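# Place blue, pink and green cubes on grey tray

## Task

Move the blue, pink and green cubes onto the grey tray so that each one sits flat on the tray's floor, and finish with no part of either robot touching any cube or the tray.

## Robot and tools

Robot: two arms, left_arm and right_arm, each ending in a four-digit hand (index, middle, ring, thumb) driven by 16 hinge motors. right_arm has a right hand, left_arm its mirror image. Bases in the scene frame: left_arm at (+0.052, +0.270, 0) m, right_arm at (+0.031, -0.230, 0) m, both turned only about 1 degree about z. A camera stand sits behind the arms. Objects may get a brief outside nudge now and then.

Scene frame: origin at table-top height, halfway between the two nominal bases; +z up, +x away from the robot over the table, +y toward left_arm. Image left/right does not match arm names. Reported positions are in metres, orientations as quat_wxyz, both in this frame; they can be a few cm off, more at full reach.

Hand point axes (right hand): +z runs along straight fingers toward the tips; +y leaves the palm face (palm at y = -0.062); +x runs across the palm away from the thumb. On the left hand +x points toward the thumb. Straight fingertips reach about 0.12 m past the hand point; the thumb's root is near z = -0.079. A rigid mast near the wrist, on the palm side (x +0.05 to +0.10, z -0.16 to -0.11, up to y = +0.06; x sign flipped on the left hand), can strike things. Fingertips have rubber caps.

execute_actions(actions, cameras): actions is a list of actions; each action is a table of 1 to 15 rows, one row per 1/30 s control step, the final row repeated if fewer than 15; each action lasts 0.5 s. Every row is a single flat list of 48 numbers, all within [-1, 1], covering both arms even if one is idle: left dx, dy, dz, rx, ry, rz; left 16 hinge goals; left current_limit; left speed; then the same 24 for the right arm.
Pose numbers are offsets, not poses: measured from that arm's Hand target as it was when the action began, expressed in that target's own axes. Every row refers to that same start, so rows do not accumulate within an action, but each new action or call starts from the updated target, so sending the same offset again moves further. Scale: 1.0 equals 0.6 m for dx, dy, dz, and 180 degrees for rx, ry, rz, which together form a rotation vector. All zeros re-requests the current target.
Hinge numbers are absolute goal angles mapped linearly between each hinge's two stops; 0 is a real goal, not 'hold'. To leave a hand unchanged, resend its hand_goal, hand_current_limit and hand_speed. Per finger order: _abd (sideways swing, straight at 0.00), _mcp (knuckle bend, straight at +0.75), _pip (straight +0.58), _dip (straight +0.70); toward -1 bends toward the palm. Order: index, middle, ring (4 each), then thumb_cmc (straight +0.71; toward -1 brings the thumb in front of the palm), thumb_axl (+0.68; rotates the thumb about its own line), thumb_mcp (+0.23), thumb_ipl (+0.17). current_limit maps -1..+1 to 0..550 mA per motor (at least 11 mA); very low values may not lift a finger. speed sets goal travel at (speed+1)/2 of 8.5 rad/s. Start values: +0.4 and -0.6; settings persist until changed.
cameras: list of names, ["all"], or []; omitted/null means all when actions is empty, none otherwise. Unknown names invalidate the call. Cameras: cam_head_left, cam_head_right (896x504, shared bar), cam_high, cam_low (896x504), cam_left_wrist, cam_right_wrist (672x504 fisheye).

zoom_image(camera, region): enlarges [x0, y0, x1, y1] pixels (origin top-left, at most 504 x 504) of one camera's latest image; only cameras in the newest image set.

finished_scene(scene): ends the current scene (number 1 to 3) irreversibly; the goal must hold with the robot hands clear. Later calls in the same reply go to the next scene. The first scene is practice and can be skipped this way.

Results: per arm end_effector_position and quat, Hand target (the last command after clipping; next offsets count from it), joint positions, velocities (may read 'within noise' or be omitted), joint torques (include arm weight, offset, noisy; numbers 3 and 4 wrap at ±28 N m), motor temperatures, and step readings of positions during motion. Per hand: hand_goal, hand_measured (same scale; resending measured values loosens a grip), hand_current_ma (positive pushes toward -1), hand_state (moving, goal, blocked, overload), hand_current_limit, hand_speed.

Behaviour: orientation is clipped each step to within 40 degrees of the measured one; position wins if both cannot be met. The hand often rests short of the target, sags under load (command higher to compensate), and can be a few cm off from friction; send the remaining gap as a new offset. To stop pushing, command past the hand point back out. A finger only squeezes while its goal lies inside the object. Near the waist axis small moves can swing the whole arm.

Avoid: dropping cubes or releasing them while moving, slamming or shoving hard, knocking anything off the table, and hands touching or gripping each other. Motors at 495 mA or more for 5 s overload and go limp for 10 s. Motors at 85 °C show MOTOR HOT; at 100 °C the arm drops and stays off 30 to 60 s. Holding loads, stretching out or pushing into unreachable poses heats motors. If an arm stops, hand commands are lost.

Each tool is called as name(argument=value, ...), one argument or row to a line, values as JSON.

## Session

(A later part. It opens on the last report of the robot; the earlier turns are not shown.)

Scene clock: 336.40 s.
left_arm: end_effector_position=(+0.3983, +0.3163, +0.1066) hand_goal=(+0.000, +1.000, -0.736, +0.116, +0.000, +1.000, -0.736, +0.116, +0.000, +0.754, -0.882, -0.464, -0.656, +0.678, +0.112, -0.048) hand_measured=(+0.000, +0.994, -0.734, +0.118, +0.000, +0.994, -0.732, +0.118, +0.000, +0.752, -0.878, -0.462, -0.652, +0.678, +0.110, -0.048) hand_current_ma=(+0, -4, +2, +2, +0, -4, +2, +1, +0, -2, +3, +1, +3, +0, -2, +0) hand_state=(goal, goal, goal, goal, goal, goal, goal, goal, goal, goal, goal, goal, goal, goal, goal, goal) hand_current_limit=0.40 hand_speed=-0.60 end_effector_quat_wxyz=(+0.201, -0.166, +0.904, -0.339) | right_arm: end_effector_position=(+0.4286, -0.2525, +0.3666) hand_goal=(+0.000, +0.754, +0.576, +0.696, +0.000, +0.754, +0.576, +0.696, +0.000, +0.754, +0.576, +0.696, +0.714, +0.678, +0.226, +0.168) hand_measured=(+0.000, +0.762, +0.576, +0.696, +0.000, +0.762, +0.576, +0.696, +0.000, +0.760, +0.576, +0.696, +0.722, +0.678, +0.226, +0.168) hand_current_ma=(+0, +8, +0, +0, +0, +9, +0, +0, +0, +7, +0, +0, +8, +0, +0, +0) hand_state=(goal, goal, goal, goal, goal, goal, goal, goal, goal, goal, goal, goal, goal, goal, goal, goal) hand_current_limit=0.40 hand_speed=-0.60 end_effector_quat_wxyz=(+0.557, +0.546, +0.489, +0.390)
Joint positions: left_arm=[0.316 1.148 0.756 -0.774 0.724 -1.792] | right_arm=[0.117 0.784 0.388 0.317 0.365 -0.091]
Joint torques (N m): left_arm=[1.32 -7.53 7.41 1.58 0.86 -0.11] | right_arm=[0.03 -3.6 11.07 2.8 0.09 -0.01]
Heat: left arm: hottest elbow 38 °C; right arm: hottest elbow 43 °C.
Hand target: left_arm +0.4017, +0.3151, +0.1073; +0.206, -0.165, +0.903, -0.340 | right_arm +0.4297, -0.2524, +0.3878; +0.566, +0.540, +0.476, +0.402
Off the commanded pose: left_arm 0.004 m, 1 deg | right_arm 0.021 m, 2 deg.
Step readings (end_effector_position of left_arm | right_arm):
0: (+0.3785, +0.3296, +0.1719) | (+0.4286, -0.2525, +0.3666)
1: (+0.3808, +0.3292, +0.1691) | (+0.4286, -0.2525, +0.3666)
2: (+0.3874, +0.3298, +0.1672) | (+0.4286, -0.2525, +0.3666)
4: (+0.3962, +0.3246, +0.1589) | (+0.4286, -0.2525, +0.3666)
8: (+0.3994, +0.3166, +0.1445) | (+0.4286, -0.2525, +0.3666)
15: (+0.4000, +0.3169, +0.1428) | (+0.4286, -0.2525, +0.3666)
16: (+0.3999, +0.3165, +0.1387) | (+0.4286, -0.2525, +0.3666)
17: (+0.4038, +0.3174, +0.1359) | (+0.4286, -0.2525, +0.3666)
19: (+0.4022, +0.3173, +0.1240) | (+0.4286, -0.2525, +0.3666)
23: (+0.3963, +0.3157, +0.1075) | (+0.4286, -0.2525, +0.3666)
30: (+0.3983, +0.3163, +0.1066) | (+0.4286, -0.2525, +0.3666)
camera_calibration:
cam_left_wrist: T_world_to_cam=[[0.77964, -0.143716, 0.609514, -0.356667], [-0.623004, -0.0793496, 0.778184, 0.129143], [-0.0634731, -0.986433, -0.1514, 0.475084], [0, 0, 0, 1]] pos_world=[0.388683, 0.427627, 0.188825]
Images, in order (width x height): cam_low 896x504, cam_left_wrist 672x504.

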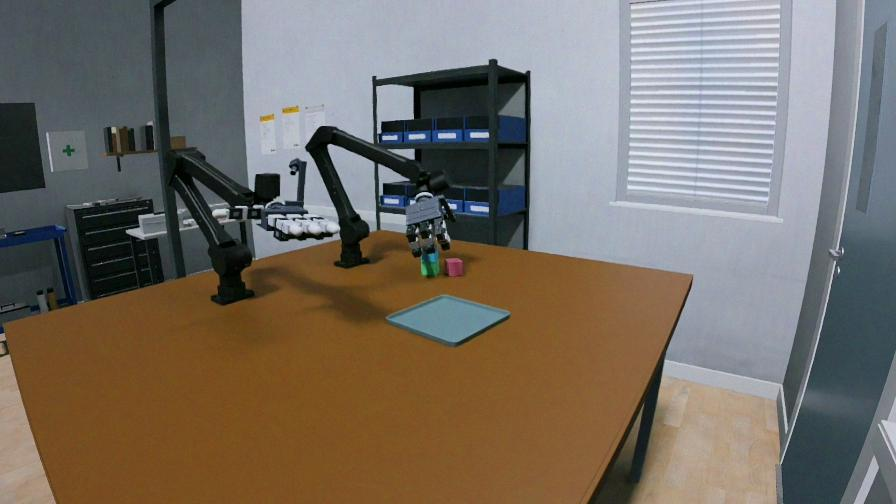

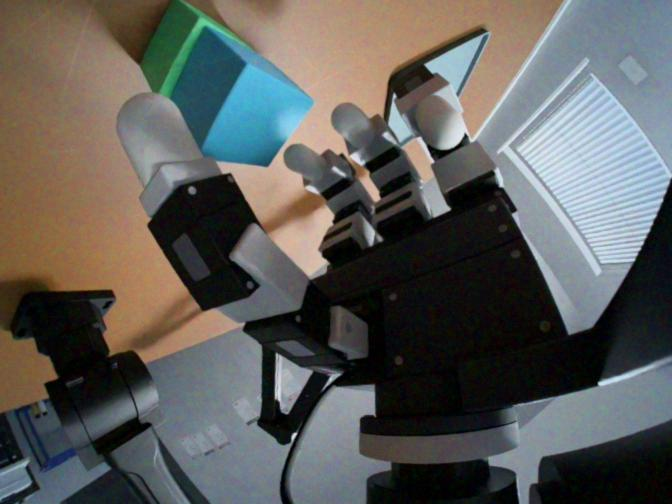

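execute_actions(
  actions=[
    [[0.0082,0.0185,0.0206,0,0,0,0,1,-0.737,0.116,0,1,-0.737,0.116,0,0.753,-0.883,-0.464,-0.657,0.678,0.112,-0.049,0.4,-0.6,0,0,0,0,0,0,0,0.754,0.576,0.696,0,0.754,0.576,0.696,0,0.754,0.576,0.696,0.714,0.678,0.226,0.168,0.4,-0.6]],
    [[0.0082,0.0185,0.0206,0,0,0,0,1,-0.737,0.116,0,1,-0.737,0.116,0,0.753,-0.883,-0.464,-0.657,0.678,0.112,-0.049,0.4,-0.6,0,0,0,0,0,0,0,0.754,0.576,0.696,0,0.754,0.576,0.696,0,0.754,0.576,0.696,0.714,0.678,0.226,0.168,0.4,-0.6]],
  ],
  cameras=["cam_left_wrist", "cam_low", "cam_high"],
)

zoom_image(
  camera="cam_left_wrist",
  region=[100, 0, 436, 252],
)

zoom_image(
  camera="cam_low",
  region=[380, 180, 500, 300],
)

Scene clock: 376.50 s.
left_arm: end_effector_position=(+0.4000, +0.3170, +0.0753) hand_goal=(+0.000, +1.000, -0.736, +0.116, +0.000, +1.000, -0.736, +0.116, +0.000, +0.754, -0.882, -0.464, -0.656, +0.678, +0.112, -0.048) hand_measured=(+0.000, +0.994, -0.734, +0.118, +0.000, +0.994, -0.732, +0.118, +0.000, +0.752, -0.878, -0.462, -0.652, +0.678, +0.110, -0.048) hand_current_ma=(+0, -4, +2, +2, +0, -4, +2, +1, +0, -2, +3, +1, +3, +0, -2, +0) hand_state=(goal, goal, goal, goal, goal, goal, goal, goal, goal, goal, goal, goal, goal, goal, goal, goal) hand_current_limit=0.40 hand_speed=-0.60 end_effector_quat_wxyz=(+0.206, -0.167, +0.903, -0.339) | right_arm: end_effector_position=(+0.4286, -0.2525, +0.3666) hand_goal=(+0.000, +0.754, +0.576, +0.696, +0.000, +0.754, +0.576, +0.696, +0.000, +0.754, +0.576, +0.696, +0.714, +0.678, +0.226, +0.168) hand_measured=(+0.000, +0.762, +0.576, +0.696, +0.000, +0.762, +0.576, +0.696, +0.000, +0.760, +0.576, +0.696, +0.722, +0.678, +0.226, +0.168) hand_current_ma=(+0, +8, +0, +0, +0, +9, +0, +0, +0, +7, +0, +0, +8, +0, +0, +0) hand_state=(goal, goal, goal, goal, goal, goal, goal, goal, goal, goal, goal, goal, goal, goal, goal, goal) hand_current_limit=0.40 hand_speed=-0.60 end_effector_quat_wxyz=(+0.557, +0.546, +0.489, +0.390)
Joint positions: left_arm=[0.316 1.191 0.695 -0.656 0.722 -1.799] | right_arm=[0.117 0.784 0.388 0.317 0.365 -0.091]
Joint torques (N m): left_arm=[1.03 -7.3 6.74 1.63 0.82 -0.11] | right_arm=[-0.62 -3.19 11.33 2.67 0.09 -0.03]
Heat: left arm: hottest elbow 35 °C; right arm: hottest elbow 43 °C.
Hand target: left_arm +0.4016, +0.3132, +0.0727; +0.206, -0.165, +0.903, -0.340 | right_arm +0.4297, -0.2524, +0.3878; +0.566, +0.540, +0.476, +0.402
Off the commanded pose: left_arm 0.005 m, 0 deg | right_arm 0.021 m, 2 deg.
Step readings (end_effector_position of left_arm | right_arm):
0: (+0.3983, +0.3163, +0.1066) | (+0.4286, -0.2525, +0.3666)
1: (+0.3988, +0.3164, +0.1053) | (+0.4286, -0.2525, +0.3666)
2: (+0.4011, +0.3171, +0.1043) | (+0.4286, -0.2525, +0.3666)
4: (+0.4016, +0.3173, +0.1000) | (+0.4286, -0.2525, +0.3666)
8: (+0.3999, +0.3168, +0.0942) | (+0.4286, -0.2525, +0.3666)
15: (+0.4006, +0.3170, +0.0939) | (+0.4286, -0.2525, +0.3666)
16: (+0.4008, +0.3169, +0.0922) | (+0.4286, -0.2525, +0.3666)
17: (+0.4029, +0.3176, +0.0908) | (+0.4286, -0.2525, +0.3666)
19: (+0.4027, +0.3177, +0.0849) | (+0.4286, -0.2525, +0.3666)
23: (+0.3992, +0.3167, +0.0758) | (+0.4286, -0.2525, +0.3666)
30: (+0.4000, +0.3170, +0.0753) | (+0.4286, -0.2525, +0.3666)
camera_calibration:
cam_left_wrist: T_world_to_cam=[[0.775162, -0.140583, 0.615922, -0.338447], [-0.629234, -0.0846682, 0.77259, 0.159227], [-0.0564639, -0.986442, -0.154091, 0.468482], [0, 0, 0, 1]] pos_world=[0.388995, 0.428032, 0.157629]
Images, in order (width x height): cam_high 896x504, cam_low 896x504, cam_left_wrist 672x504.

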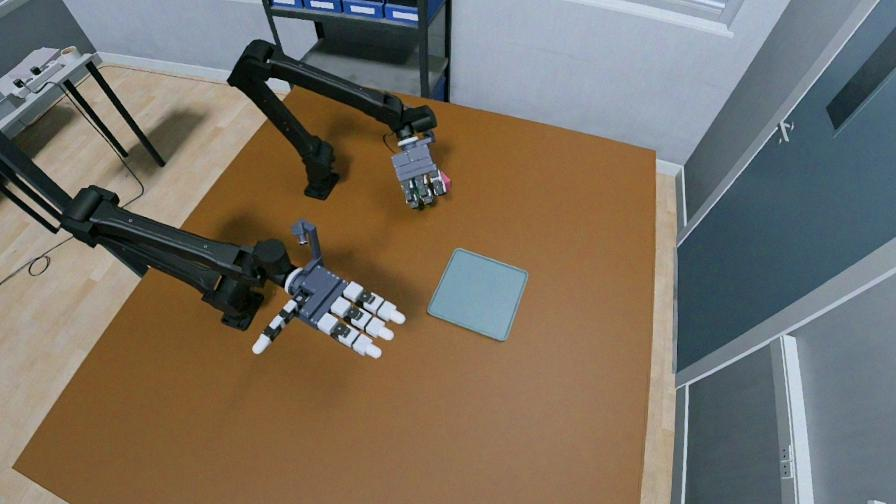

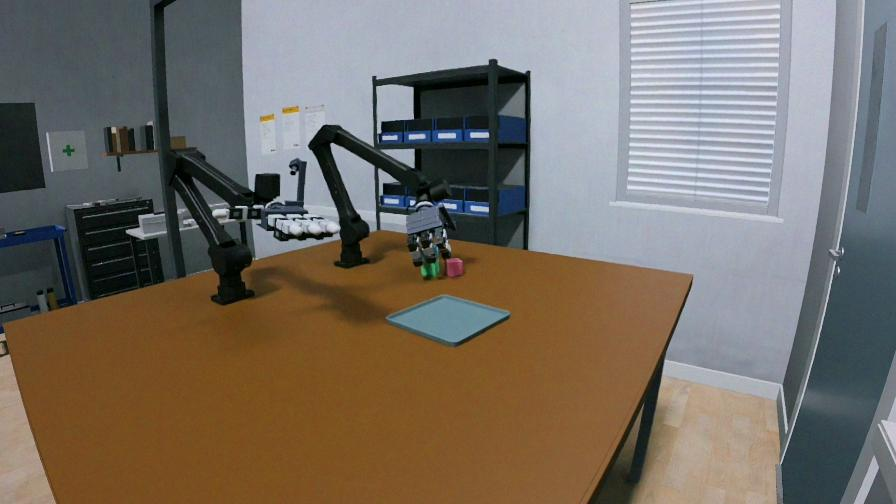

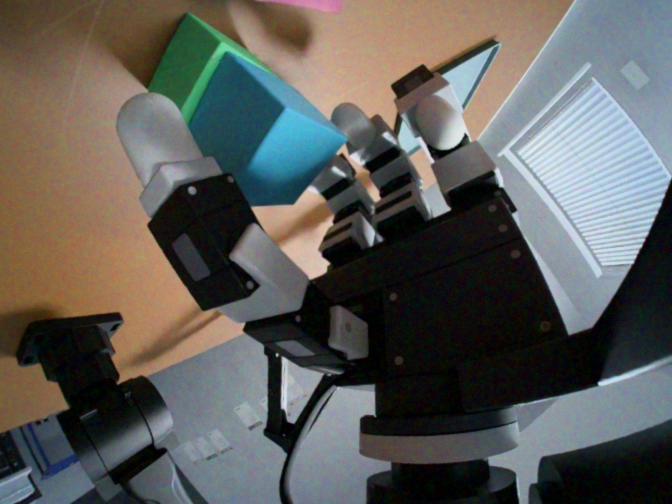

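Scaled by 1.500 from the camera's 672x504 image, which has a finer 960x720 frame.

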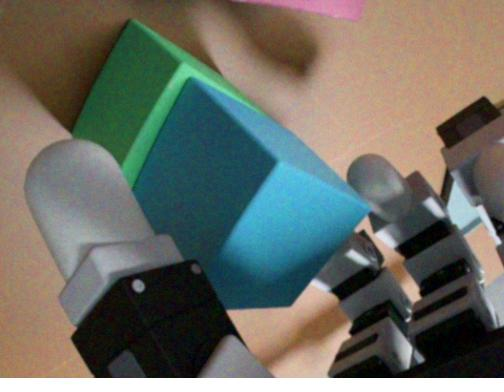

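Scaled by 4.200 from the camera's 896x504 image, which has a finer 1280x720 frame.

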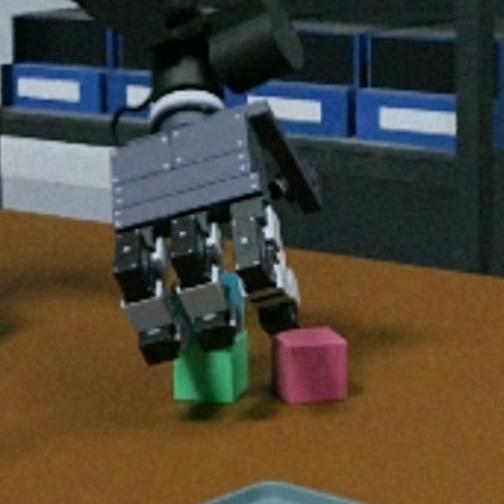

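execute_actions(
  actions=[
    [[0.0098,-0.0025,0.006,0,0,0,0,1,-0.737,0.116,0,1,-0.737,0.116,0,0.753,-0.883,-0.464,-0.657,0.678,0.112,-0.049,0.0,-0.85,0,0,0,0,0,0,0,0.754,0.576,0.696,0,0.754,0.576,0.696,0,0.754,0.576,0.696,0.714,0.678,0.226,0.168,0.4,-0.6]],
    [[0,0,0,0,0,0,0,0.822,-0.737,0.116,0,0.822,-0.737,0.116,0,0.753,-0.883,-0.464,-0.657,0.678,-0.112,0.005,0.0,-0.85,0,0,0,0,0,0,0,0.754,0.576,0.696,0,0.754,0.576,0.696,0,0.754,0.576,0.696,0.714,0.678,0.226,0.168,0.4,-0.6]],
    [[0,0,0,0,0,0,0,0.7,-0.737,0.116,0,0.7,-0.737,0.116,0,0.753,-0.883,-0.464,-0.657,0.678,-0.2,0.005,0.0,-0.85,0,0,0,0,0,0,0,0.754,0.576,0.696,0,0.754,0.576,0.696,0,0.754,0.576,0.696,0.714,0.678,0.226,0.168,0.4,-0.6]],
  ],
  cameras=["cam_left_wrist", "cam_low", "cam_high"],
)

zoom_image(
  camera="cam_left_wrist",
  region=[100, 0, 436, 252],
)

zoom_image(
  camera="cam_low",
  region=[380, 180, 500, 300],
)

Scene clock: 394.87 s.
left_arm: end_effector_position=(+0.3976, +0.3111, +0.0701) hand_goal=(+0.000, +0.700, -0.736, +0.116, +0.000, +0.700, -0.736, +0.116, +0.000, +0.754, -0.882, -0.464, -0.656, +0.678, -0.200, +0.006) hand_measured=(+0.000, +0.780, -0.710, +0.124, +0.000, +0.782, -0.710, +0.122, +0.000, +0.752, -0.878, -0.462, -0.650, +0.676, -0.082, +0.022) hand_current_ma=(+0, +220, +38, +7, +0, +230, +40, +4, +0, -2, +3, +1, +4, -2, +275, +29) hand_state=(goal, blocked, blocked, goal, goal, blocked, blocked, goal, goal, goal, goal, goal, goal, goal, blocked, goal) hand_current_limit=0.00 hand_speed=-0.85 end_effector_quat_wxyz=(+0.203, -0.169, +0.903, -0.340) | right_arm: end_effector_position=(+0.4286, -0.2525, +0.3666) hand_goal=(+0.000, +0.754, +0.576, +0.696, +0.000, +0.754, +0.576, +0.696, +0.000, +0.754, +0.576, +0.696, +0.714, +0.678, +0.226, +0.168) hand_measured=(+0.000, +0.762, +0.576, +0.696, +0.000, +0.762, +0.576, +0.696, +0.000, +0.760, +0.576, +0.696, +0.722, +0.678, +0.226, +0.168) hand_current_ma=(+0, +8, +0, +0, +0, +9, +0, +0, +0, +7, +0, +0, +8, +0, +0, +0) hand_state=(goal, goal, goal, goal, goal, goal, goal, goal, goal, goal, goal, goal, goal, goal, goal, goal) hand_current_limit=0.40 hand_speed=-0.60 end_effector_quat_wxyz=(+0.557, +0.546, +0.489, +0.390)
Joint positions: left_arm=[0.301 1.191 0.679 -0.636 0.718 -1.818] | right_arm=[0.117 0.784 0.388 0.317 0.365 -0.091]
Joint torques (N m): left_arm=[1.08 -8.12 6.52 1.62 0.74 -0.1] | right_arm=[-0.62 -2.84 11.32 2.71 0.09 -0.01]
Heat: left arm: hottest elbow 34 °C; right arm: hottest elbow 43 °C.
Hand target: left_arm +0.3986, +0.3076, +0.0698; +0.206, -0.165, +0.903, -0.340 | right_arm +0.4297, -0.2524, +0.3878; +0.566, +0.540, +0.476, +0.402
Off the commanded pose: left_arm 0.004 m, 1 deg | right_arm 0.021 m, 2 deg.
Step readings (end_effector_position of left_arm | right_arm):
0: (+0.4000, +0.3170, +0.0753) | (+0.4286, -0.2525, +0.3666)
1: (+0.3997, +0.3164, +0.0745) | (+0.4286, -0.2525, +0.3666)
2: (+0.4003, +0.3160, +0.0740) | (+0.4286, -0.2525, +0.3666)
4: (+0.3992, +0.3143, +0.0719) | (+0.4286, -0.2525, +0.3666)
8: (+0.3970, +0.3115, +0.0698) | (+0.4286, -0.2525, +0.3666)
15: (+0.3974, +0.3115, +0.0700) | (+0.4286, -0.2525, +0.3666)
16: (+0.3973, +0.3115, +0.0700) | (+0.4286, -0.2525, +0.3666)
17: (+0.3973, +0.3115, +0.0700) | (+0.4286, -0.2525, +0.3666)
19: (+0.3973, +0.3115, +0.0700) | (+0.4286, -0.2525, +0.3666)
23: (+0.3973, +0.3115, +0.0699) | (+0.4286, -0.2525, +0.3666)
30: (+0.3973, +0.3117, +0.0699) | (+0.4286, -0.2525, +0.3666)
31: (+0.3973, +0.3117, +0.0699) | (+0.4286, -0.2525, +0.3666)
32: (+0.3973, +0.3117, +0.0699) | (+0.4286, -0.2525, +0.3666)
34: (+0.3973, +0.3116, +0.0699) | (+0.4286, -0.2525, +0.3666)
38: (+0.3976, +0.3113, +0.0700) | (+0.4286, -0.2525, +0.3666)
45: (+0.3976, +0.3111, +0.0701) | (+0.4286, -0.2525, +0.3666)
camera_calibration:
cam_left_wrist: T_world_to_cam=[[0.779323, -0.13826, 0.611179, -0.336239], [-0.623981, -0.0817716, 0.777149, 0.158001], [-0.0574713, -0.987015, -0.149998, 0.462096], [0, 0, 0, 1]] pos_world=[0.387186, 0.422527, 0.152026]
Images, in order (width x height): cam_high 896x504, cam_low 896x504, cam_left_wrist 672x504.

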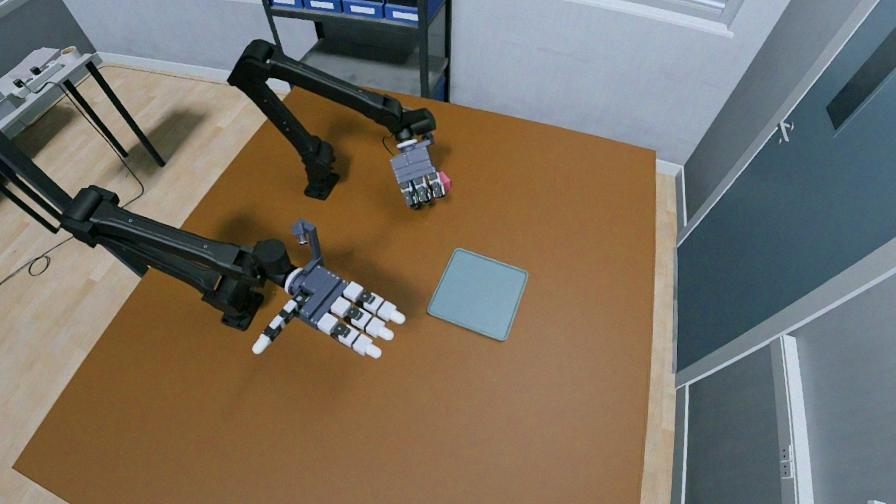

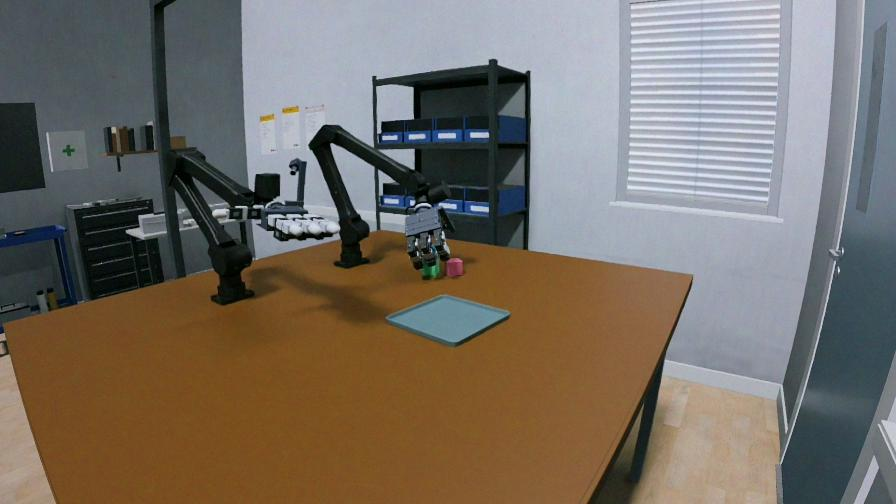

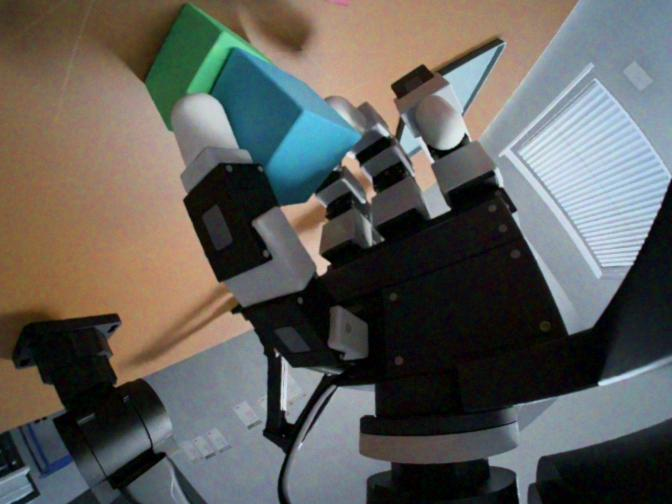

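Scaled by 1.500 from the camera's 672x504 image, which has a finer 960x720 frame.

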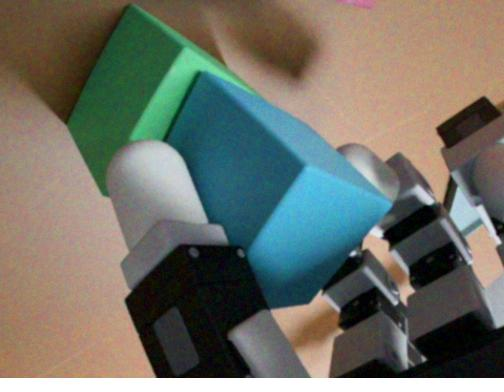

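Scaled by 4.200 from the camera's 896x504 image, which has a finer 1280x720 frame.

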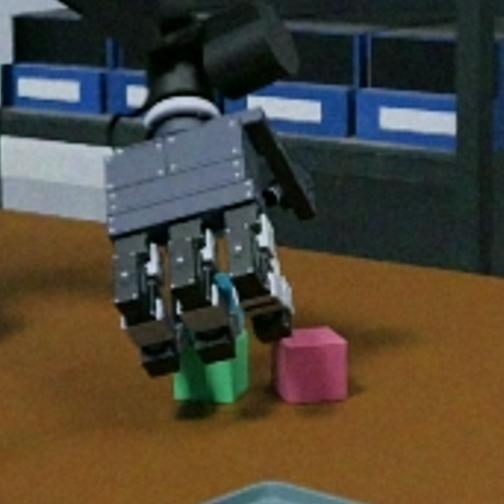

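execute_actions(
  actions=[
    [[-0.0087,-0.0228,-0.0228,0,0,0,0,0.7,-0.737,0.116,0,0.7,-0.737,0.116,0,0.753,-0.883,-0.464,-0.657,0.678,-0.2,0.005,0.0,-0.85,0,0,0,0,0,0,0,0.754,0.576,0.696,0,0.754,0.576,0.696,0,0.754,0.576,0.696,0.714,0.678,0.226,0.168,0.4,-0.6]],
    [[-0.0173,-0.0455,-0.0455,0,0,0,0,0.7,-0.737,0.116,0,0.7,-0.737,0.116,0,0.753,-0.883,-0.464,-0.657,0.678,-0.2,0.005,0.0,-0.85,0,0,0,0,0,0,0,0.754,0.576,0.696,0,0.754,0.576,0.696,0,0.754,0.576,0.696,0.714,0.678,0.226,0.168,0.4,-0.6]],
  ],
  cameras=["cam_left_wrist", "cam_low"],
)

zoom_image(
  camera="cam_low",
  region=[380, 180, 500, 300],
)

Scene clock: 402.67 s.
left_arm: end_effector_position=(+0.3790, +0.3061, +0.1052) hand_goal=(+0.000, +0.700, -0.736, +0.116, +0.000, +0.700, -0.736, +0.116, +0.000, +0.754, -0.882, -0.464, -0.656, +0.678, -0.200, +0.006) hand_measured=(+0.000, +0.774, -0.706, +0.128, +0.000, +0.772, -0.702, +0.126, +0.000, +0.750, -0.878, -0.462, -0.648, +0.676, -0.082, +0.024) hand_current_ma=(+0, +198, +49, +13, +0, +188, +57, +11, +0, -2, +3, +1, +7, -1, +275, +35) hand_state=(goal, blocked, blocked, goal, goal, blocked, blocked, goal, goal, goal, goal, goal, goal, goal, blocked, goal) hand_current_limit=0.00 hand_speed=-0.85 end_effector_quat_wxyz=(+0.185, -0.178, +0.905, -0.340) | right_arm: end_effector_position=(+0.4286, -0.2525, +0.3666) hand_goal=(+0.000, +0.754, +0.576, +0.696, +0.000, +0.754, +0.576, +0.696, +0.000, +0.754, +0.576, +0.696, +0.714, +0.678, +0.226, +0.168) hand_measured=(+0.000, +0.762, +0.576, +0.696, +0.000, +0.762, +0.576, +0.696, +0.000, +0.760, +0.576, +0.696, +0.722, +0.678, +0.226, +0.168) hand_current_ma=(+0, +8, +0, +0, +0, +9, +0, +0, +0, +7, +0, +0, +8, +0, +0, +0) hand_state=(goal, goal, goal, goal, goal, goal, goal, goal, goal, goal, goal, goal, goal, goal, goal, goal) hand_current_limit=0.40 hand_speed=-0.60 end_effector_quat_wxyz=(+0.557, +0.546, +0.489, +0.390)
Joint positions: left_arm=[0.3 1.108 0.728 -0.806 0.713 -1.822] | right_arm=[0.117 0.784 0.388 0.317 0.365 -0.091]
Joint torques (N m): left_arm=[0.97 -7.41 11.81 0.61 0.92 -0.08] | right_arm=[0.09 -3.08 11.3 2.82 0.05 -0.04]
Heat: left arm: hottest elbow 34 °C; right arm: hottest elbow 44 °C.
Hand target: left_arm +0.3987, +0.3076, +0.1298; +0.206, -0.165, +0.903, -0.340 | right_arm +0.4297, -0.2524, +0.3878; +0.566, +0.540, +0.476, +0.402
Off the commanded pose: left_arm 0.031 m, 3 deg | right_arm 0.021 m, 2 deg.
Step readings (end_effector_position of left_arm | right_arm):
0: (+0.3976, +0.3111, +0.0701) | (+0.4286, -0.2525, +0.3666)
1: (+0.3963, +0.3108, +0.0703) | (+0.4286, -0.2525, +0.3666)
2: (+0.3942, +0.3103, +0.0706) | (+0.4286, -0.2525, +0.3666)
4: (+0.3903, +0.3092, +0.0725) | (+0.4286, -0.2525, +0.3666)
8: (+0.3887, +0.3087, +0.0744) | (+0.4286, -0.2525, +0.3666)
15: (+0.3882, +0.3086, +0.0742) | (+0.4286, -0.2525, +0.3666)
16: (+0.3862, +0.3083, +0.0761) | (+0.4286, -0.2525, +0.3666)
17: (+0.3811, +0.3070, +0.0782) | (+0.4286, -0.2525, +0.3666)
19: (+0.3752, +0.3052, +0.0863) | (+0.4286, -0.2525, +0.3666)
23: (+0.3769, +0.3055, +0.1014) | (+0.4286, -0.2525, +0.3666)
30: (+0.3791, +0.3061, +0.1053) | (+0.4286, -0.2525, +0.3666)
camera_calibration:
cam_left_wrist: T_world_to_cam=[[0.803745, -0.130231, 0.580547, -0.352408], [-0.591963, -0.0769835, 0.80228, 0.10236], [-0.0597892, -0.98849, -0.138967, 0.461544], [0, 0, 0, 1]] pos_world=[0.371435, 0.418218, 0.186608]
Images, in order (width x height): cam_low 896x504, cam_left_wrist 672x504.

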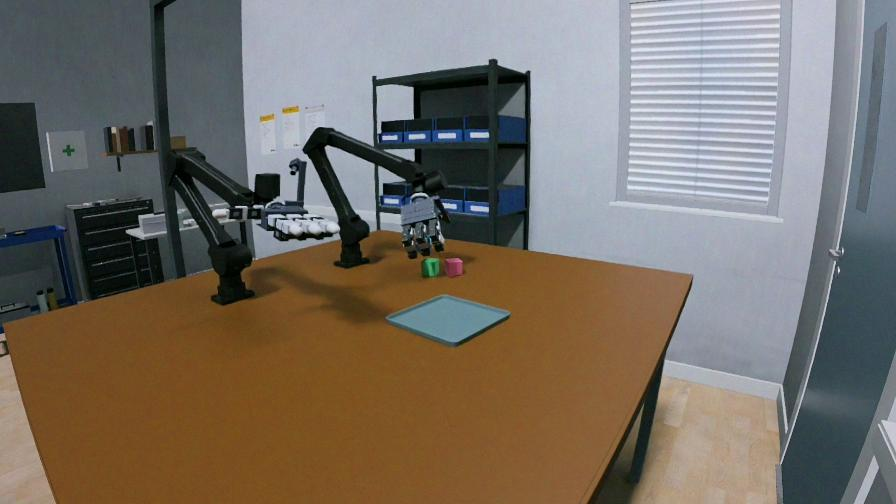

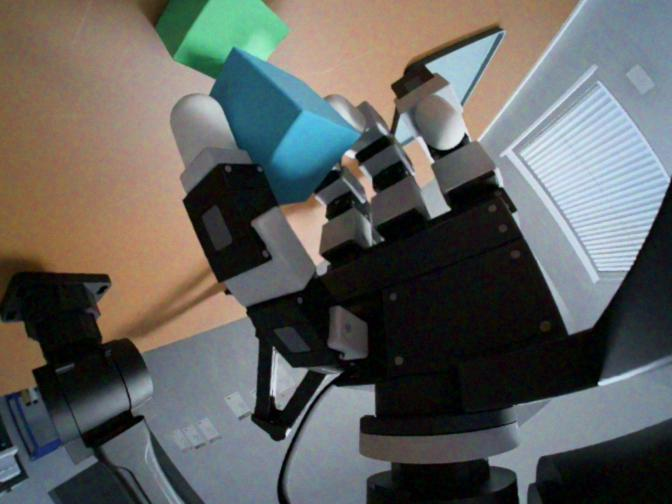

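Scaled by 4.200 from the camera's 896x504 image, which has a finer 1280x720 frame.

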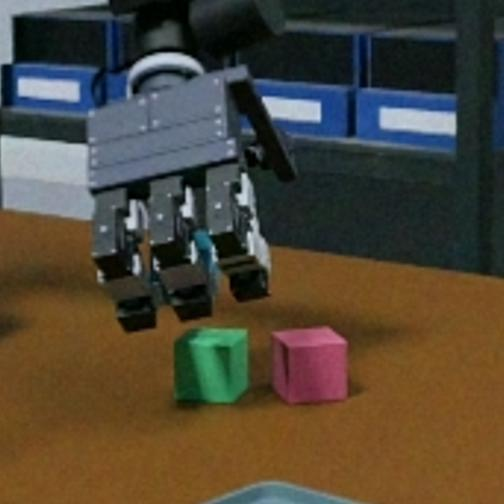

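execute_actions(
  actions=[
    [[-0.0522,-0.0408,0.0483,0.0077,0.0202,0.0202,0,0.7,-0.737,0.116,0,0.7,-0.737,0.116,0,0.753,-0.883,-0.464,-0.657,0.678,-0.2,0.005,0.0,-0.85,0,0,0,0,0,0,0,0.754,0.576,0.696,0,0.754,0.576,0.696,0,0.754,0.576,0.696,0.714,0.678,0.226,0.168,0.4,-0.6]],
    [[-0.0522,-0.0408,0.0483,0.0077,0.0202,0.0202,0,0.7,-0.737,0.116,0,0.7,-0.737,0.116,0,0.753,-0.883,-0.464,-0.657,0.678,-0.2,0.005,0.0,-0.85,0,0,0,0,0,0,0,0.754,0.576,0.696,0,0.754,0.576,0.696,0,0.754,0.576,0.696,0.714,0.678,0.226,0.168,0.4,-0.6]],
    [[-0.0522,-0.0408,0.0483,0.0077,0.0202,0.0202,0,0.7,-0.737,0.116,0,0.7,-0.737,0.116,0,0.753,-0.883,-0.464,-0.657,0.678,-0.2,0.005,0.0,-0.85,0,0,0,0,0,0,0,0.754,0.576,0.696,0,0.754,0.576,0.696,0,0.754,0.576,0.696,0.714,0.678,0.226,0.168,0.4,-0.6]],
    [[-0.0522,-0.0408,0.0483,0.0077,0.0202,0.0202,0,0.7,-0.737,0.116,0,0.7,-0.737,0.116,0,0.753,-0.883,-0.464,-0.657,0.678,-0.2,0.005,0.0,-0.85,0,0,0,0,0,0,0,0.754,0.576,0.696,0,0.754,0.576,0.696,0,0.754,0.576,0.696,0.714,0.678,0.226,0.168,0.4,-0.6]],
  ],
  cameras=["cam_left_wrist", "cam_high"],
)

Scene clock: 439.13 s.
left_arm: end_effector_position=(+0.5452, +0.2054, +0.1286) hand_goal=(+0.000, +0.700, -0.736, +0.116, +0.000, +0.700, -0.736, +0.116, +0.000, +0.754, -0.882, -0.464, -0.656, +0.678, -0.200, +0.006) hand_measured=(+0.000, +0.774, -0.704, +0.130, +0.000, +0.762, -0.700, +0.128, +0.000, +0.750, -0.878, -0.462, -0.642, +0.676, -0.082, +0.024) hand_current_ma=(+0, +195, +54, +15, +0, +157, +61, +13, +0, -4, +3, +1, +15, -1, +275, +37) hand_state=(goal, blocked, blocked, goal, goal, blocked, blocked, goal, goal, goal, goal, goal, goal, goal, blocked, goal) hand_current_limit=0.00 hand_speed=-0.85 end_effector_quat_wxyz=(+0.117, -0.008, +0.921, -0.373) | right_arm: end_effector_position=(+0.4286, -0.2525, +0.3666) hand_goal=(+0.000, +0.754, +0.576, +0.696, +0.000, +0.754, +0.576, +0.696, +0.000, +0.754, +0.576, +0.696, +0.714, +0.678, +0.226, +0.168) hand_measured=(+0.000, +0.762, +0.576, +0.696, +0.000, +0.762, +0.576, +0.696, +0.000, +0.760, +0.576, +0.696, +0.722, +0.678, +0.226, +0.168) hand_current_ma=(+0, +8, +0, +0, +0, +9, +0, +0, +0, +7, +0, +0, +8, +0, +0, +0) hand_state=(goal, goal, goal, goal, goal, goal, goal, goal, goal, goal, goal, goal, goal, goal, goal, goal) hand_current_limit=0.40 hand_speed=-0.60 end_effector_quat_wxyz=(+0.557, +0.546, +0.489, +0.390)
Joint positions: left_arm=[0.009 1.564 1.225 -0.914 0.75 -1.724] | right_arm=[0.117 0.784 0.388 0.317 0.365 -0.091]
Joint torques (N m): left_arm=[1.9 -14.27 11.6 0.36 0.91 0.05] | right_arm=[-0.32 -3.37 11.6 2.81 0.11 -0.01]
Heat: left arm: hottest elbow 37 °C; right arm: hottest elbow 44 °C.
Hand target: left_arm +0.5645, +0.2054, +0.1495; +0.139, +0.005, +0.918, -0.372 | right_arm +0.4297, -0.2524, +0.3878; +0.566, +0.540, +0.476, +0.402
Off the commanded pose: left_arm 0.029 m, 3 deg | right_arm 0.021 m, 2 deg.
Step readings (end_effector_position of left_arm | right_arm):
0: (+0.3790, +0.3061, +0.1052) | (+0.4286, -0.2525, +0.3666)
1: (+0.3820, +0.3045, +0.1066) | (+0.4286, -0.2525, +0.3666)
2: (+0.3862, +0.3021, +0.1075) | (+0.4286, -0.2525, +0.3666)
4: (+0.4034, +0.2922, +0.1105) | (+0.4286, -0.2525, +0.3666)
8: (+0.4223, +0.2831, +0.1135) | (+0.4286, -0.2525, +0.3666)
15: (+0.4224, +0.2835, +0.1132) | (+0.4286, -0.2525, +0.3666)
16: (+0.4254, +0.2818, +0.1143) | (+0.4286, -0.2525, +0.3666)
17: (+0.4291, +0.2798, +0.1149) | (+0.4286, -0.2525, +0.3666)
19: (+0.4468, +0.2713, +0.1173) | (+0.4286, -0.2525, +0.3666)
23: (+0.4664, +0.2621, +0.1189) | (+0.4286, -0.2525, +0.3666)
30: (+0.4665, +0.2621, +0.1183) | (+0.4286, -0.2525, +0.3666)
31: (+0.4689, +0.2599, +0.1194) | (+0.4286, -0.2525, +0.3666)
32: (+0.4720, +0.2578, +0.1205) | (+0.4286, -0.2525, +0.3666)
34: (+0.4891, +0.2484, +0.1230) | (+0.4286, -0.2525, +0.3666)
38: (+0.5092, +0.2360, +0.1246) | (+0.4286, -0.2525, +0.3666)
45: (+0.5073, +0.2354, +0.1236) | (+0.4286, -0.2525, +0.3666)
46: (+0.5097, +0.2332, +0.1249) | (+0.4286, -0.2525, +0.3666)
47: (+0.5123, +0.2312, +0.1261) | (+0.4286, -0.2525, +0.3666)
49: (+0.5289, +0.2215, +0.1290) | (+0.4286, -0.2525, +0.3666)
53: (+0.5478, +0.2069, +0.1301) | (+0.4286, -0.2525, +0.3666)
60: (+0.5451, +0.2054, +0.1286) | (+0.4286, -0.2525, +0.3666)
camera_calibration:
cam_left_wrist: T_world_to_cam=[[0.702794, -0.407879, 0.582852, -0.400921], [-0.577589, 0.151139, 0.802214, 0.119516], [-0.415298, -0.90044, -0.129367, 0.549669], [0, 0, 0, 1]] pos_world=[0.579072, 0.313353, 0.208909]
Images, in order (width x height): cam_high 896x504, cam_left_wrist 672x504.

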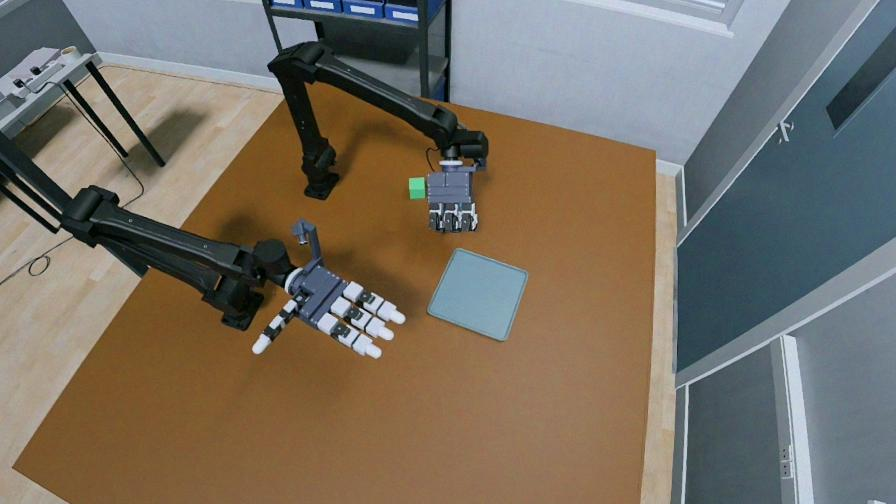

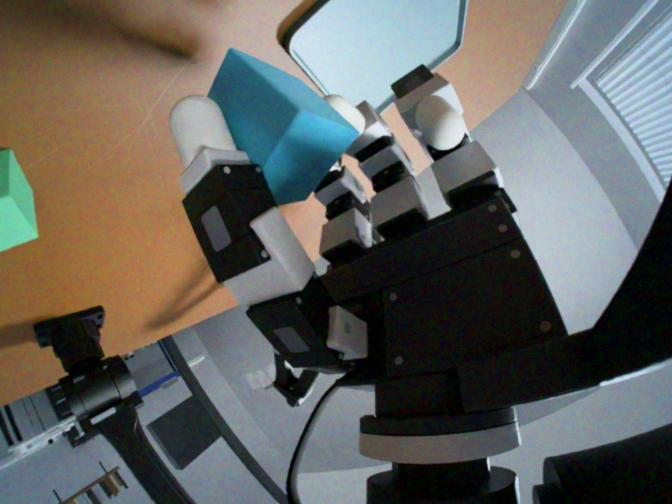

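execute_actions(
  actions=[
    [[-0.0372,-0.0315,0.0655,0.0051,0.0135,0.0135,0,0.7,-0.737,0.116,0,0.7,-0.737,0.116,0,0.753,-0.883,-0.464,-0.657,0.678,-0.2,0.005,0.0,-0.85,0,0,0,0,0,0,0,0.754,0.576,0.696,0,0.754,0.576,0.696,0,0.754,0.576,0.696,0.714,0.678,0.226,0.168,0.4,-0.6]],
    [[-0.0372,-0.0315,0.0655,0.0051,0.0135,0.0135,0,0.7,-0.737,0.116,0,0.7,-0.737,0.116,0,0.753,-0.883,-0.464,-0.657,0.678,-0.2,0.005,0.0,-0.85,0,0,0,0,0,0,0,0.754,0.576,0.696,0,0.754,0.576,0.696,0,0.754,0.576,0.696,0.714,0.678,0.226,0.168,0.4,-0.6]],
    [[-0.0372,-0.0315,0.0655,0.0051,0.0135,0.0135,0,0.7,-0.737,0.116,0,0.7,-0.737,0.116,0,0.753,-0.883,-0.464,-0.657,0.678,-0.2,0.005,0.0,-0.85,0,0,0,0,0,0,0,0.754,0.576,0.696,0,0.754,0.576,0.696,0,0.754,0.576,0.696,0.714,0.678,0.226,0.168,0.4,-0.6]],
  ],
  cameras=["cam_head_left", "cam_low", "cam_left_wrist", "cam_high"],
)

zoom_image(
  camera="cam_low",
  region=[360, 210, 540, 360],
)

zoom_image(
  camera="cam_left_wrist",
  region=[150, 0, 486, 252],
)

Scene clock: 465.47 s.
left_arm: end_effector_position=(+0.6243, +0.0881, +0.1017) hand_goal=(+0.000, +0.700, -0.736, +0.116, +0.000, +0.700, -0.736, +0.116, +0.000, +0.754, -0.882, -0.464, -0.656, +0.678, -0.200, +0.006) hand_measured=(+0.000, +0.774, -0.704, +0.130, +0.000, +0.762, -0.700, +0.128, +0.000, +0.750, -0.878, -0.462, -0.642, +0.676, -0.082, +0.024) hand_current_ma=(+0, +195, +55, +15, +0, +156, +61, +13, +0, -4, +3, +1, +17, -1, +275, +37) hand_state=(goal, blocked, blocked, goal, goal, blocked, blocked, goal, goal, goal, goal, goal, goal, goal, blocked, goal) hand_current_limit=0.00 hand_speed=-0.85 end_effector_quat_wxyz=(+0.081, +0.081, +0.918, -0.381) | right_arm: end_effector_position=(+0.4286, -0.2525, +0.3666) hand_goal=(+0.000, +0.754, +0.576, +0.696, +0.000, +0.754, +0.576, +0.696, +0.000, +0.754, +0.576, +0.696, +0.714, +0.678, +0.226, +0.168) hand_measured=(+0.000, +0.762, +0.576, +0.696, +0.000, +0.762, +0.576, +0.696, +0.000, +0.760, +0.576, +0.696, +0.722, +0.678, +0.226, +0.168) hand_current_ma=(+0, +8, +0, +0, +0, +9, +0, +0, +0, +7, +0, +0, +8, +0, +0, +0) hand_state=(goal, goal, goal, goal, goal, goal, goal, goal, goal, goal, goal, goal, goal, goal, goal, goal) hand_current_limit=0.40 hand_speed=-0.60 end_effector_quat_wxyz=(+0.557, +0.546, +0.489, +0.390)
Joint positions: left_arm=[-0.19 1.842 1.519 -0.927 0.746 -1.73] | right_arm=[0.117 0.784 0.388 0.317 0.365 -0.091]
Joint torques (N m): left_arm=[2.26 -18.43 12.05 0.47 0.95 -0.02] | right_arm=[-0.44 -2.73 11.43 2.81 0.15 -0.06]
Heat: left arm: hottest elbow 38 °C; right arm: hottest elbow 44 °C.
Hand target: left_arm +0.6448, +0.0850, +0.1251; +0.104, +0.090, +0.913, -0.384 | right_arm +0.4297, -0.2524, +0.3878; +0.566, +0.540, +0.476, +0.402
Off the commanded pose: left_arm 0.031 m, 3 deg | right_arm 0.021 m, 2 deg.
Step readings (end_effector_position of left_arm | right_arm):
0: (+0.5453, +0.2054, +0.1286) | (+0.4286, -0.2525, +0.3666)
1: (+0.5474, +0.2028, +0.1289) | (+0.4286, -0.2525, +0.3666)
2: (+0.5510, +0.2010, +0.1287) | (+0.4286, -0.2525, +0.3666)
4: (+0.5635, +0.1898, +0.1279) | (+0.4286, -0.2525, +0.3666)
8: (+0.5716, +0.1704, +0.1205) | (+0.4286, -0.2525, +0.3666)
15: (+0.5709, +0.1670, +0.1172) | (+0.4286, -0.2525, +0.3666)
16: (+0.5731, +0.1652, +0.1173) | (+0.4286, -0.2525, +0.3666)
17: (+0.5769, +0.1630, +0.1172) | (+0.4286, -0.2525, +0.3666)
19: (+0.5902, +0.1519, +0.1173) | (+0.4286, -0.2525, +0.3666)
23: (+0.5996, +0.1332, +0.1128) | (+0.4286, -0.2525, +0.3666)
30: (+0.5984, +0.1288, +0.1101) | (+0.4286, -0.2525, +0.3666)
31: (+0.6006, +0.1267, +0.1106) | (+0.4286, -0.2525, +0.3666)
32: (+0.6045, +0.1247, +0.1106) | (+0.4286, -0.2525, +0.3666)
34: (+0.6186, +0.1135, +0.1105) | (+0.4286, -0.2525, +0.3666)
38: (+0.6275, +0.0945, +0.1054) | (+0.4286, -0.2525, +0.3666)
45: (+0.6243, +0.0881, +0.1017) | (+0.4286, -0.2525, +0.3666)
camera_calibration:
cam_left_wrist: T_world_to_cam=[[0.611051, -0.53742, 0.581203, -0.419848], [-0.53731, 0.257586, 0.803086, 0.169974], [-0.581304, -0.803012, -0.131363, 0.568618], [0, 0, 0, 1]] pos_world=[0.678417, 0.187189, 0.182208]
Images, in order (width x height): cam_head_left 896x504, cam_high 896x504, cam_low 896x504, cam_left_wrist 672x504.

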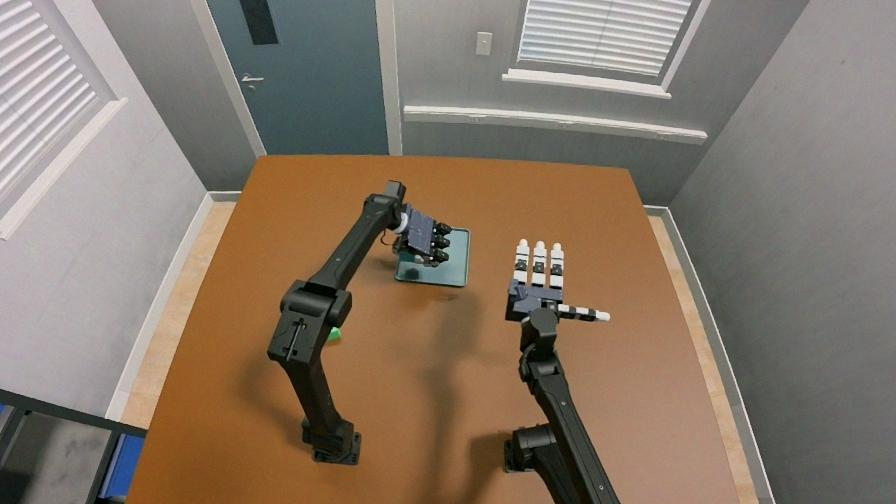

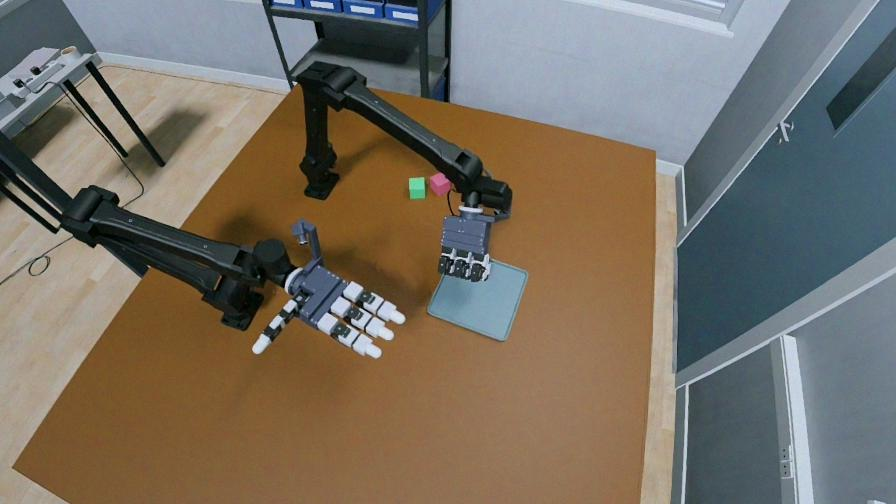

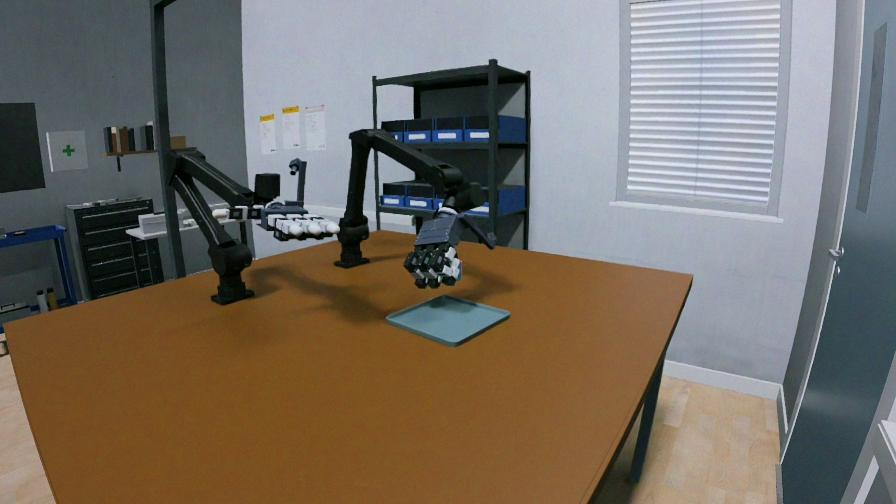

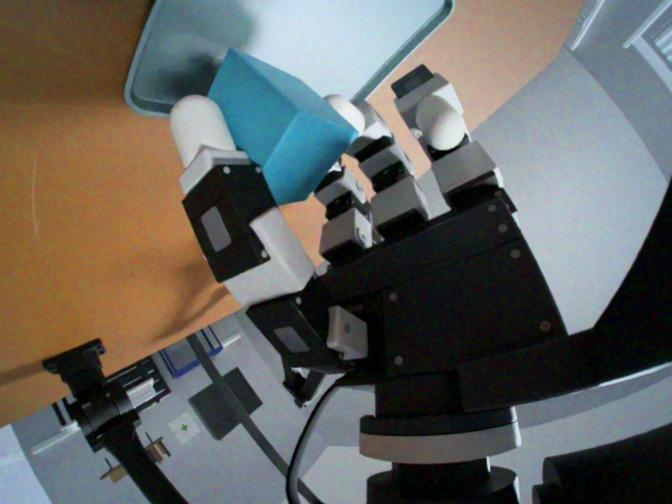

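Scaled by 2.800 from the camera's 896x504 image, which has a finer 1280x720 frame.

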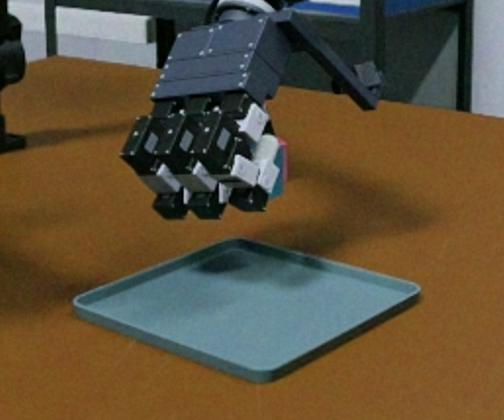

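Scaled by 1.500 from the camera's 672x504 image, which has a finer 960x720 frame.

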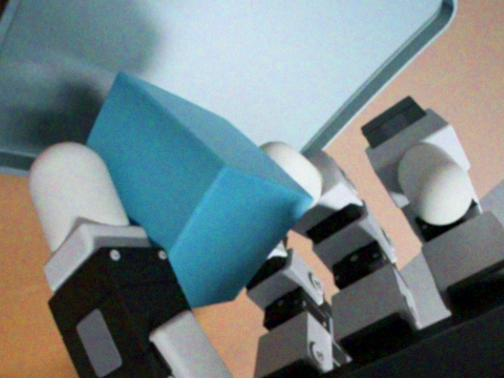

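execute_actions(
  actions=[
    [[0.0132,0.0377,0.055,0,0,0,0,0.7,-0.737,0.116,0,0.7,-0.737,0.116,0,0.753,-0.883,-0.464,-0.657,0.678,-0.2,0.005,0.0,-0.85,0,0,0,0,0,0,0,0.754,0.576,0.696,0,0.754,0.576,0.696,0,0.754,0.576,0.696,0.714,0.678,0.226,0.168,0.4,-0.6]],
  ],
  cameras=["cam_low", "cam_left_wrist"],
)

zoom_image(
  camera="cam_low",
  region=[360, 210, 540, 360],
)

Scene clock: 481.87 s.
left_arm: end_effector_position=(+0.6415, +0.0849, +0.0800) hand_goal=(+0.000, +0.700, -0.736, +0.116, +0.000, +0.700, -0.736, +0.116, +0.000, +0.754, -0.882, -0.464, -0.656, +0.678, -0.200, +0.006) hand_measured=(+0.000, +0.774, -0.704, +0.130, +0.000, +0.762, -0.700, +0.128, +0.000, +0.750, -0.878, -0.462, -0.642, +0.676, -0.082, +0.024) hand_current_ma=(+0, +195, +55, +15, +0, +156, +61, +13, +0, -4, +3, +1, +16, -1, +275, +37) hand_state=(goal, blocked, blocked, goal, goal, blocked, blocked, goal, goal, goal, goal, goal, goal, goal, blocked, goal) hand_current_limit=0.00 hand_speed=-0.85 end_effector_quat_wxyz=(+0.095, +0.085, +0.916, -0.381) | right_arm: end_effector_position=(+0.4286, -0.2525, +0.3666) hand_goal=(+0.000, +0.754, +0.576, +0.696, +0.000, +0.754, +0.576, +0.696, +0.000, +0.754, +0.576, +0.696, +0.714, +0.678, +0.226, +0.168) hand_measured=(+0.000, +0.762, +0.576, +0.696, +0.000, +0.762, +0.576, +0.696, +0.000, +0.760, +0.576, +0.696, +0.722, +0.678, +0.226, +0.168) hand_current_ma=(+0, +8, +0, +0, +0, +9, +0, +0, +0, +7, +0, +0, +8, +0, +0, +0) hand_state=(goal, goal, goal, goal, goal, goal, goal, goal, goal, goal, goal, goal, goal, goal, goal, goal) hand_current_limit=0.40 hand_speed=-0.60 end_effector_quat_wxyz=(+0.557, +0.546, +0.489, +0.390)
Joint positions: left_arm=[-0.19 1.885 1.519 -0.85 0.743 -1.734] | right_arm=[0.117 0.784 0.388 0.317 0.365 -0.091]
Joint torques (N m): left_arm=[1.2 -19.14 8.13 1.5 0.91 -0.11] | right_arm=[0.15 -3.37 11.43 2.8 0.07 -0.07]
Heat: left arm: hottest elbow 39 °C; right arm: hottest elbow 44 °C.
Hand target: left_arm +0.6467, +0.0776, +0.0851; +0.104, +0.090, +0.913, -0.384 | right_arm +0.4297, -0.2524, +0.3878; +0.566, +0.540, +0.476, +0.402
Off the commanded pose: left_arm 0.010 m, 1 deg | right_arm 0.021 m, 2 deg.
Step readings (end_effector_position of left_arm | right_arm):
0: (+0.6243, +0.0881, +0.1017) | (+0.4286, -0.2525, +0.3666)
1: (+0.6268, +0.0876, +0.1009) | (+0.4286, -0.2525, +0.3666)
2: (+0.6311, +0.0866, +0.1003) | (+0.4286, -0.2525, +0.3666)
4: (+0.6398, +0.0849, +0.0962) | (+0.4286, -0.2525, +0.3666)
8: (+0.6417, +0.0849, +0.0852) | (+0.4286, -0.2525, +0.3666)
15: (+0.6412, +0.0850, +0.0799) | (+0.4286, -0.2525, +0.3666)
camera_calibration:
cam_left_wrist: T_world_to_cam=[[0.59507, -0.532727, 0.601742, -0.411219], [-0.562478, 0.258723, 0.78529, 0.214907], [-0.57403, -0.805769, -0.14569, 0.569958], [0, 0, 0, 1]] pos_world=[0.692757, 0.184586, 0.16172]
Images, in order (width x height): cam_low 896x504, cam_left_wrist 672x504.

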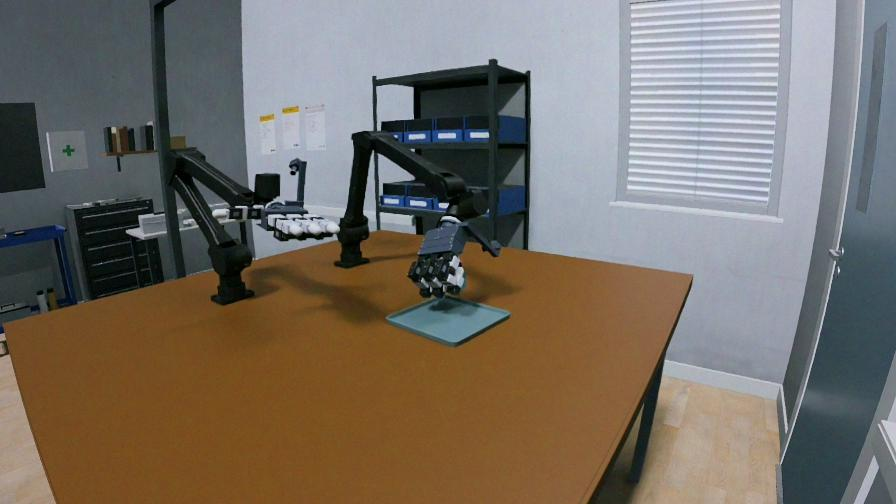

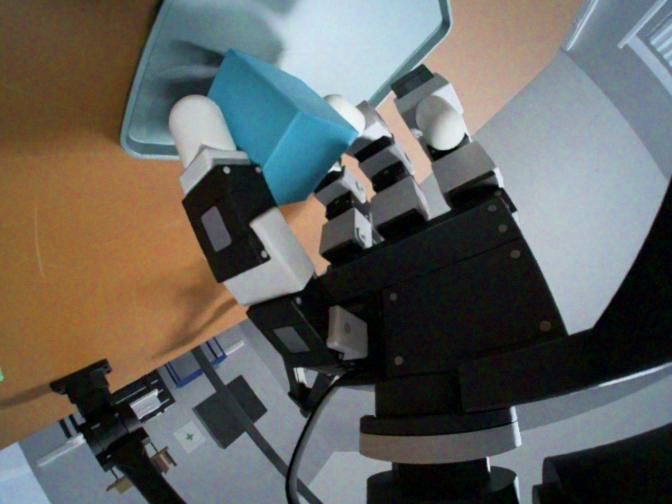

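Scaled by 2.800 from the camera's 896x504 image, which has a finer 1280x720 frame.

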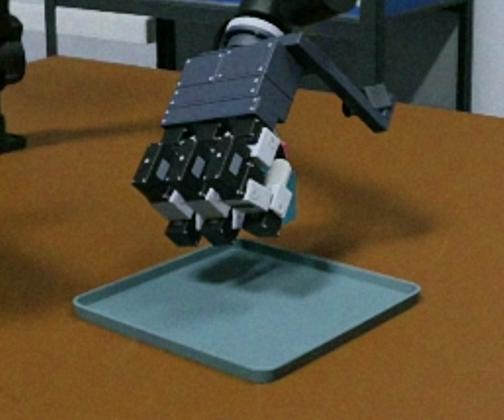

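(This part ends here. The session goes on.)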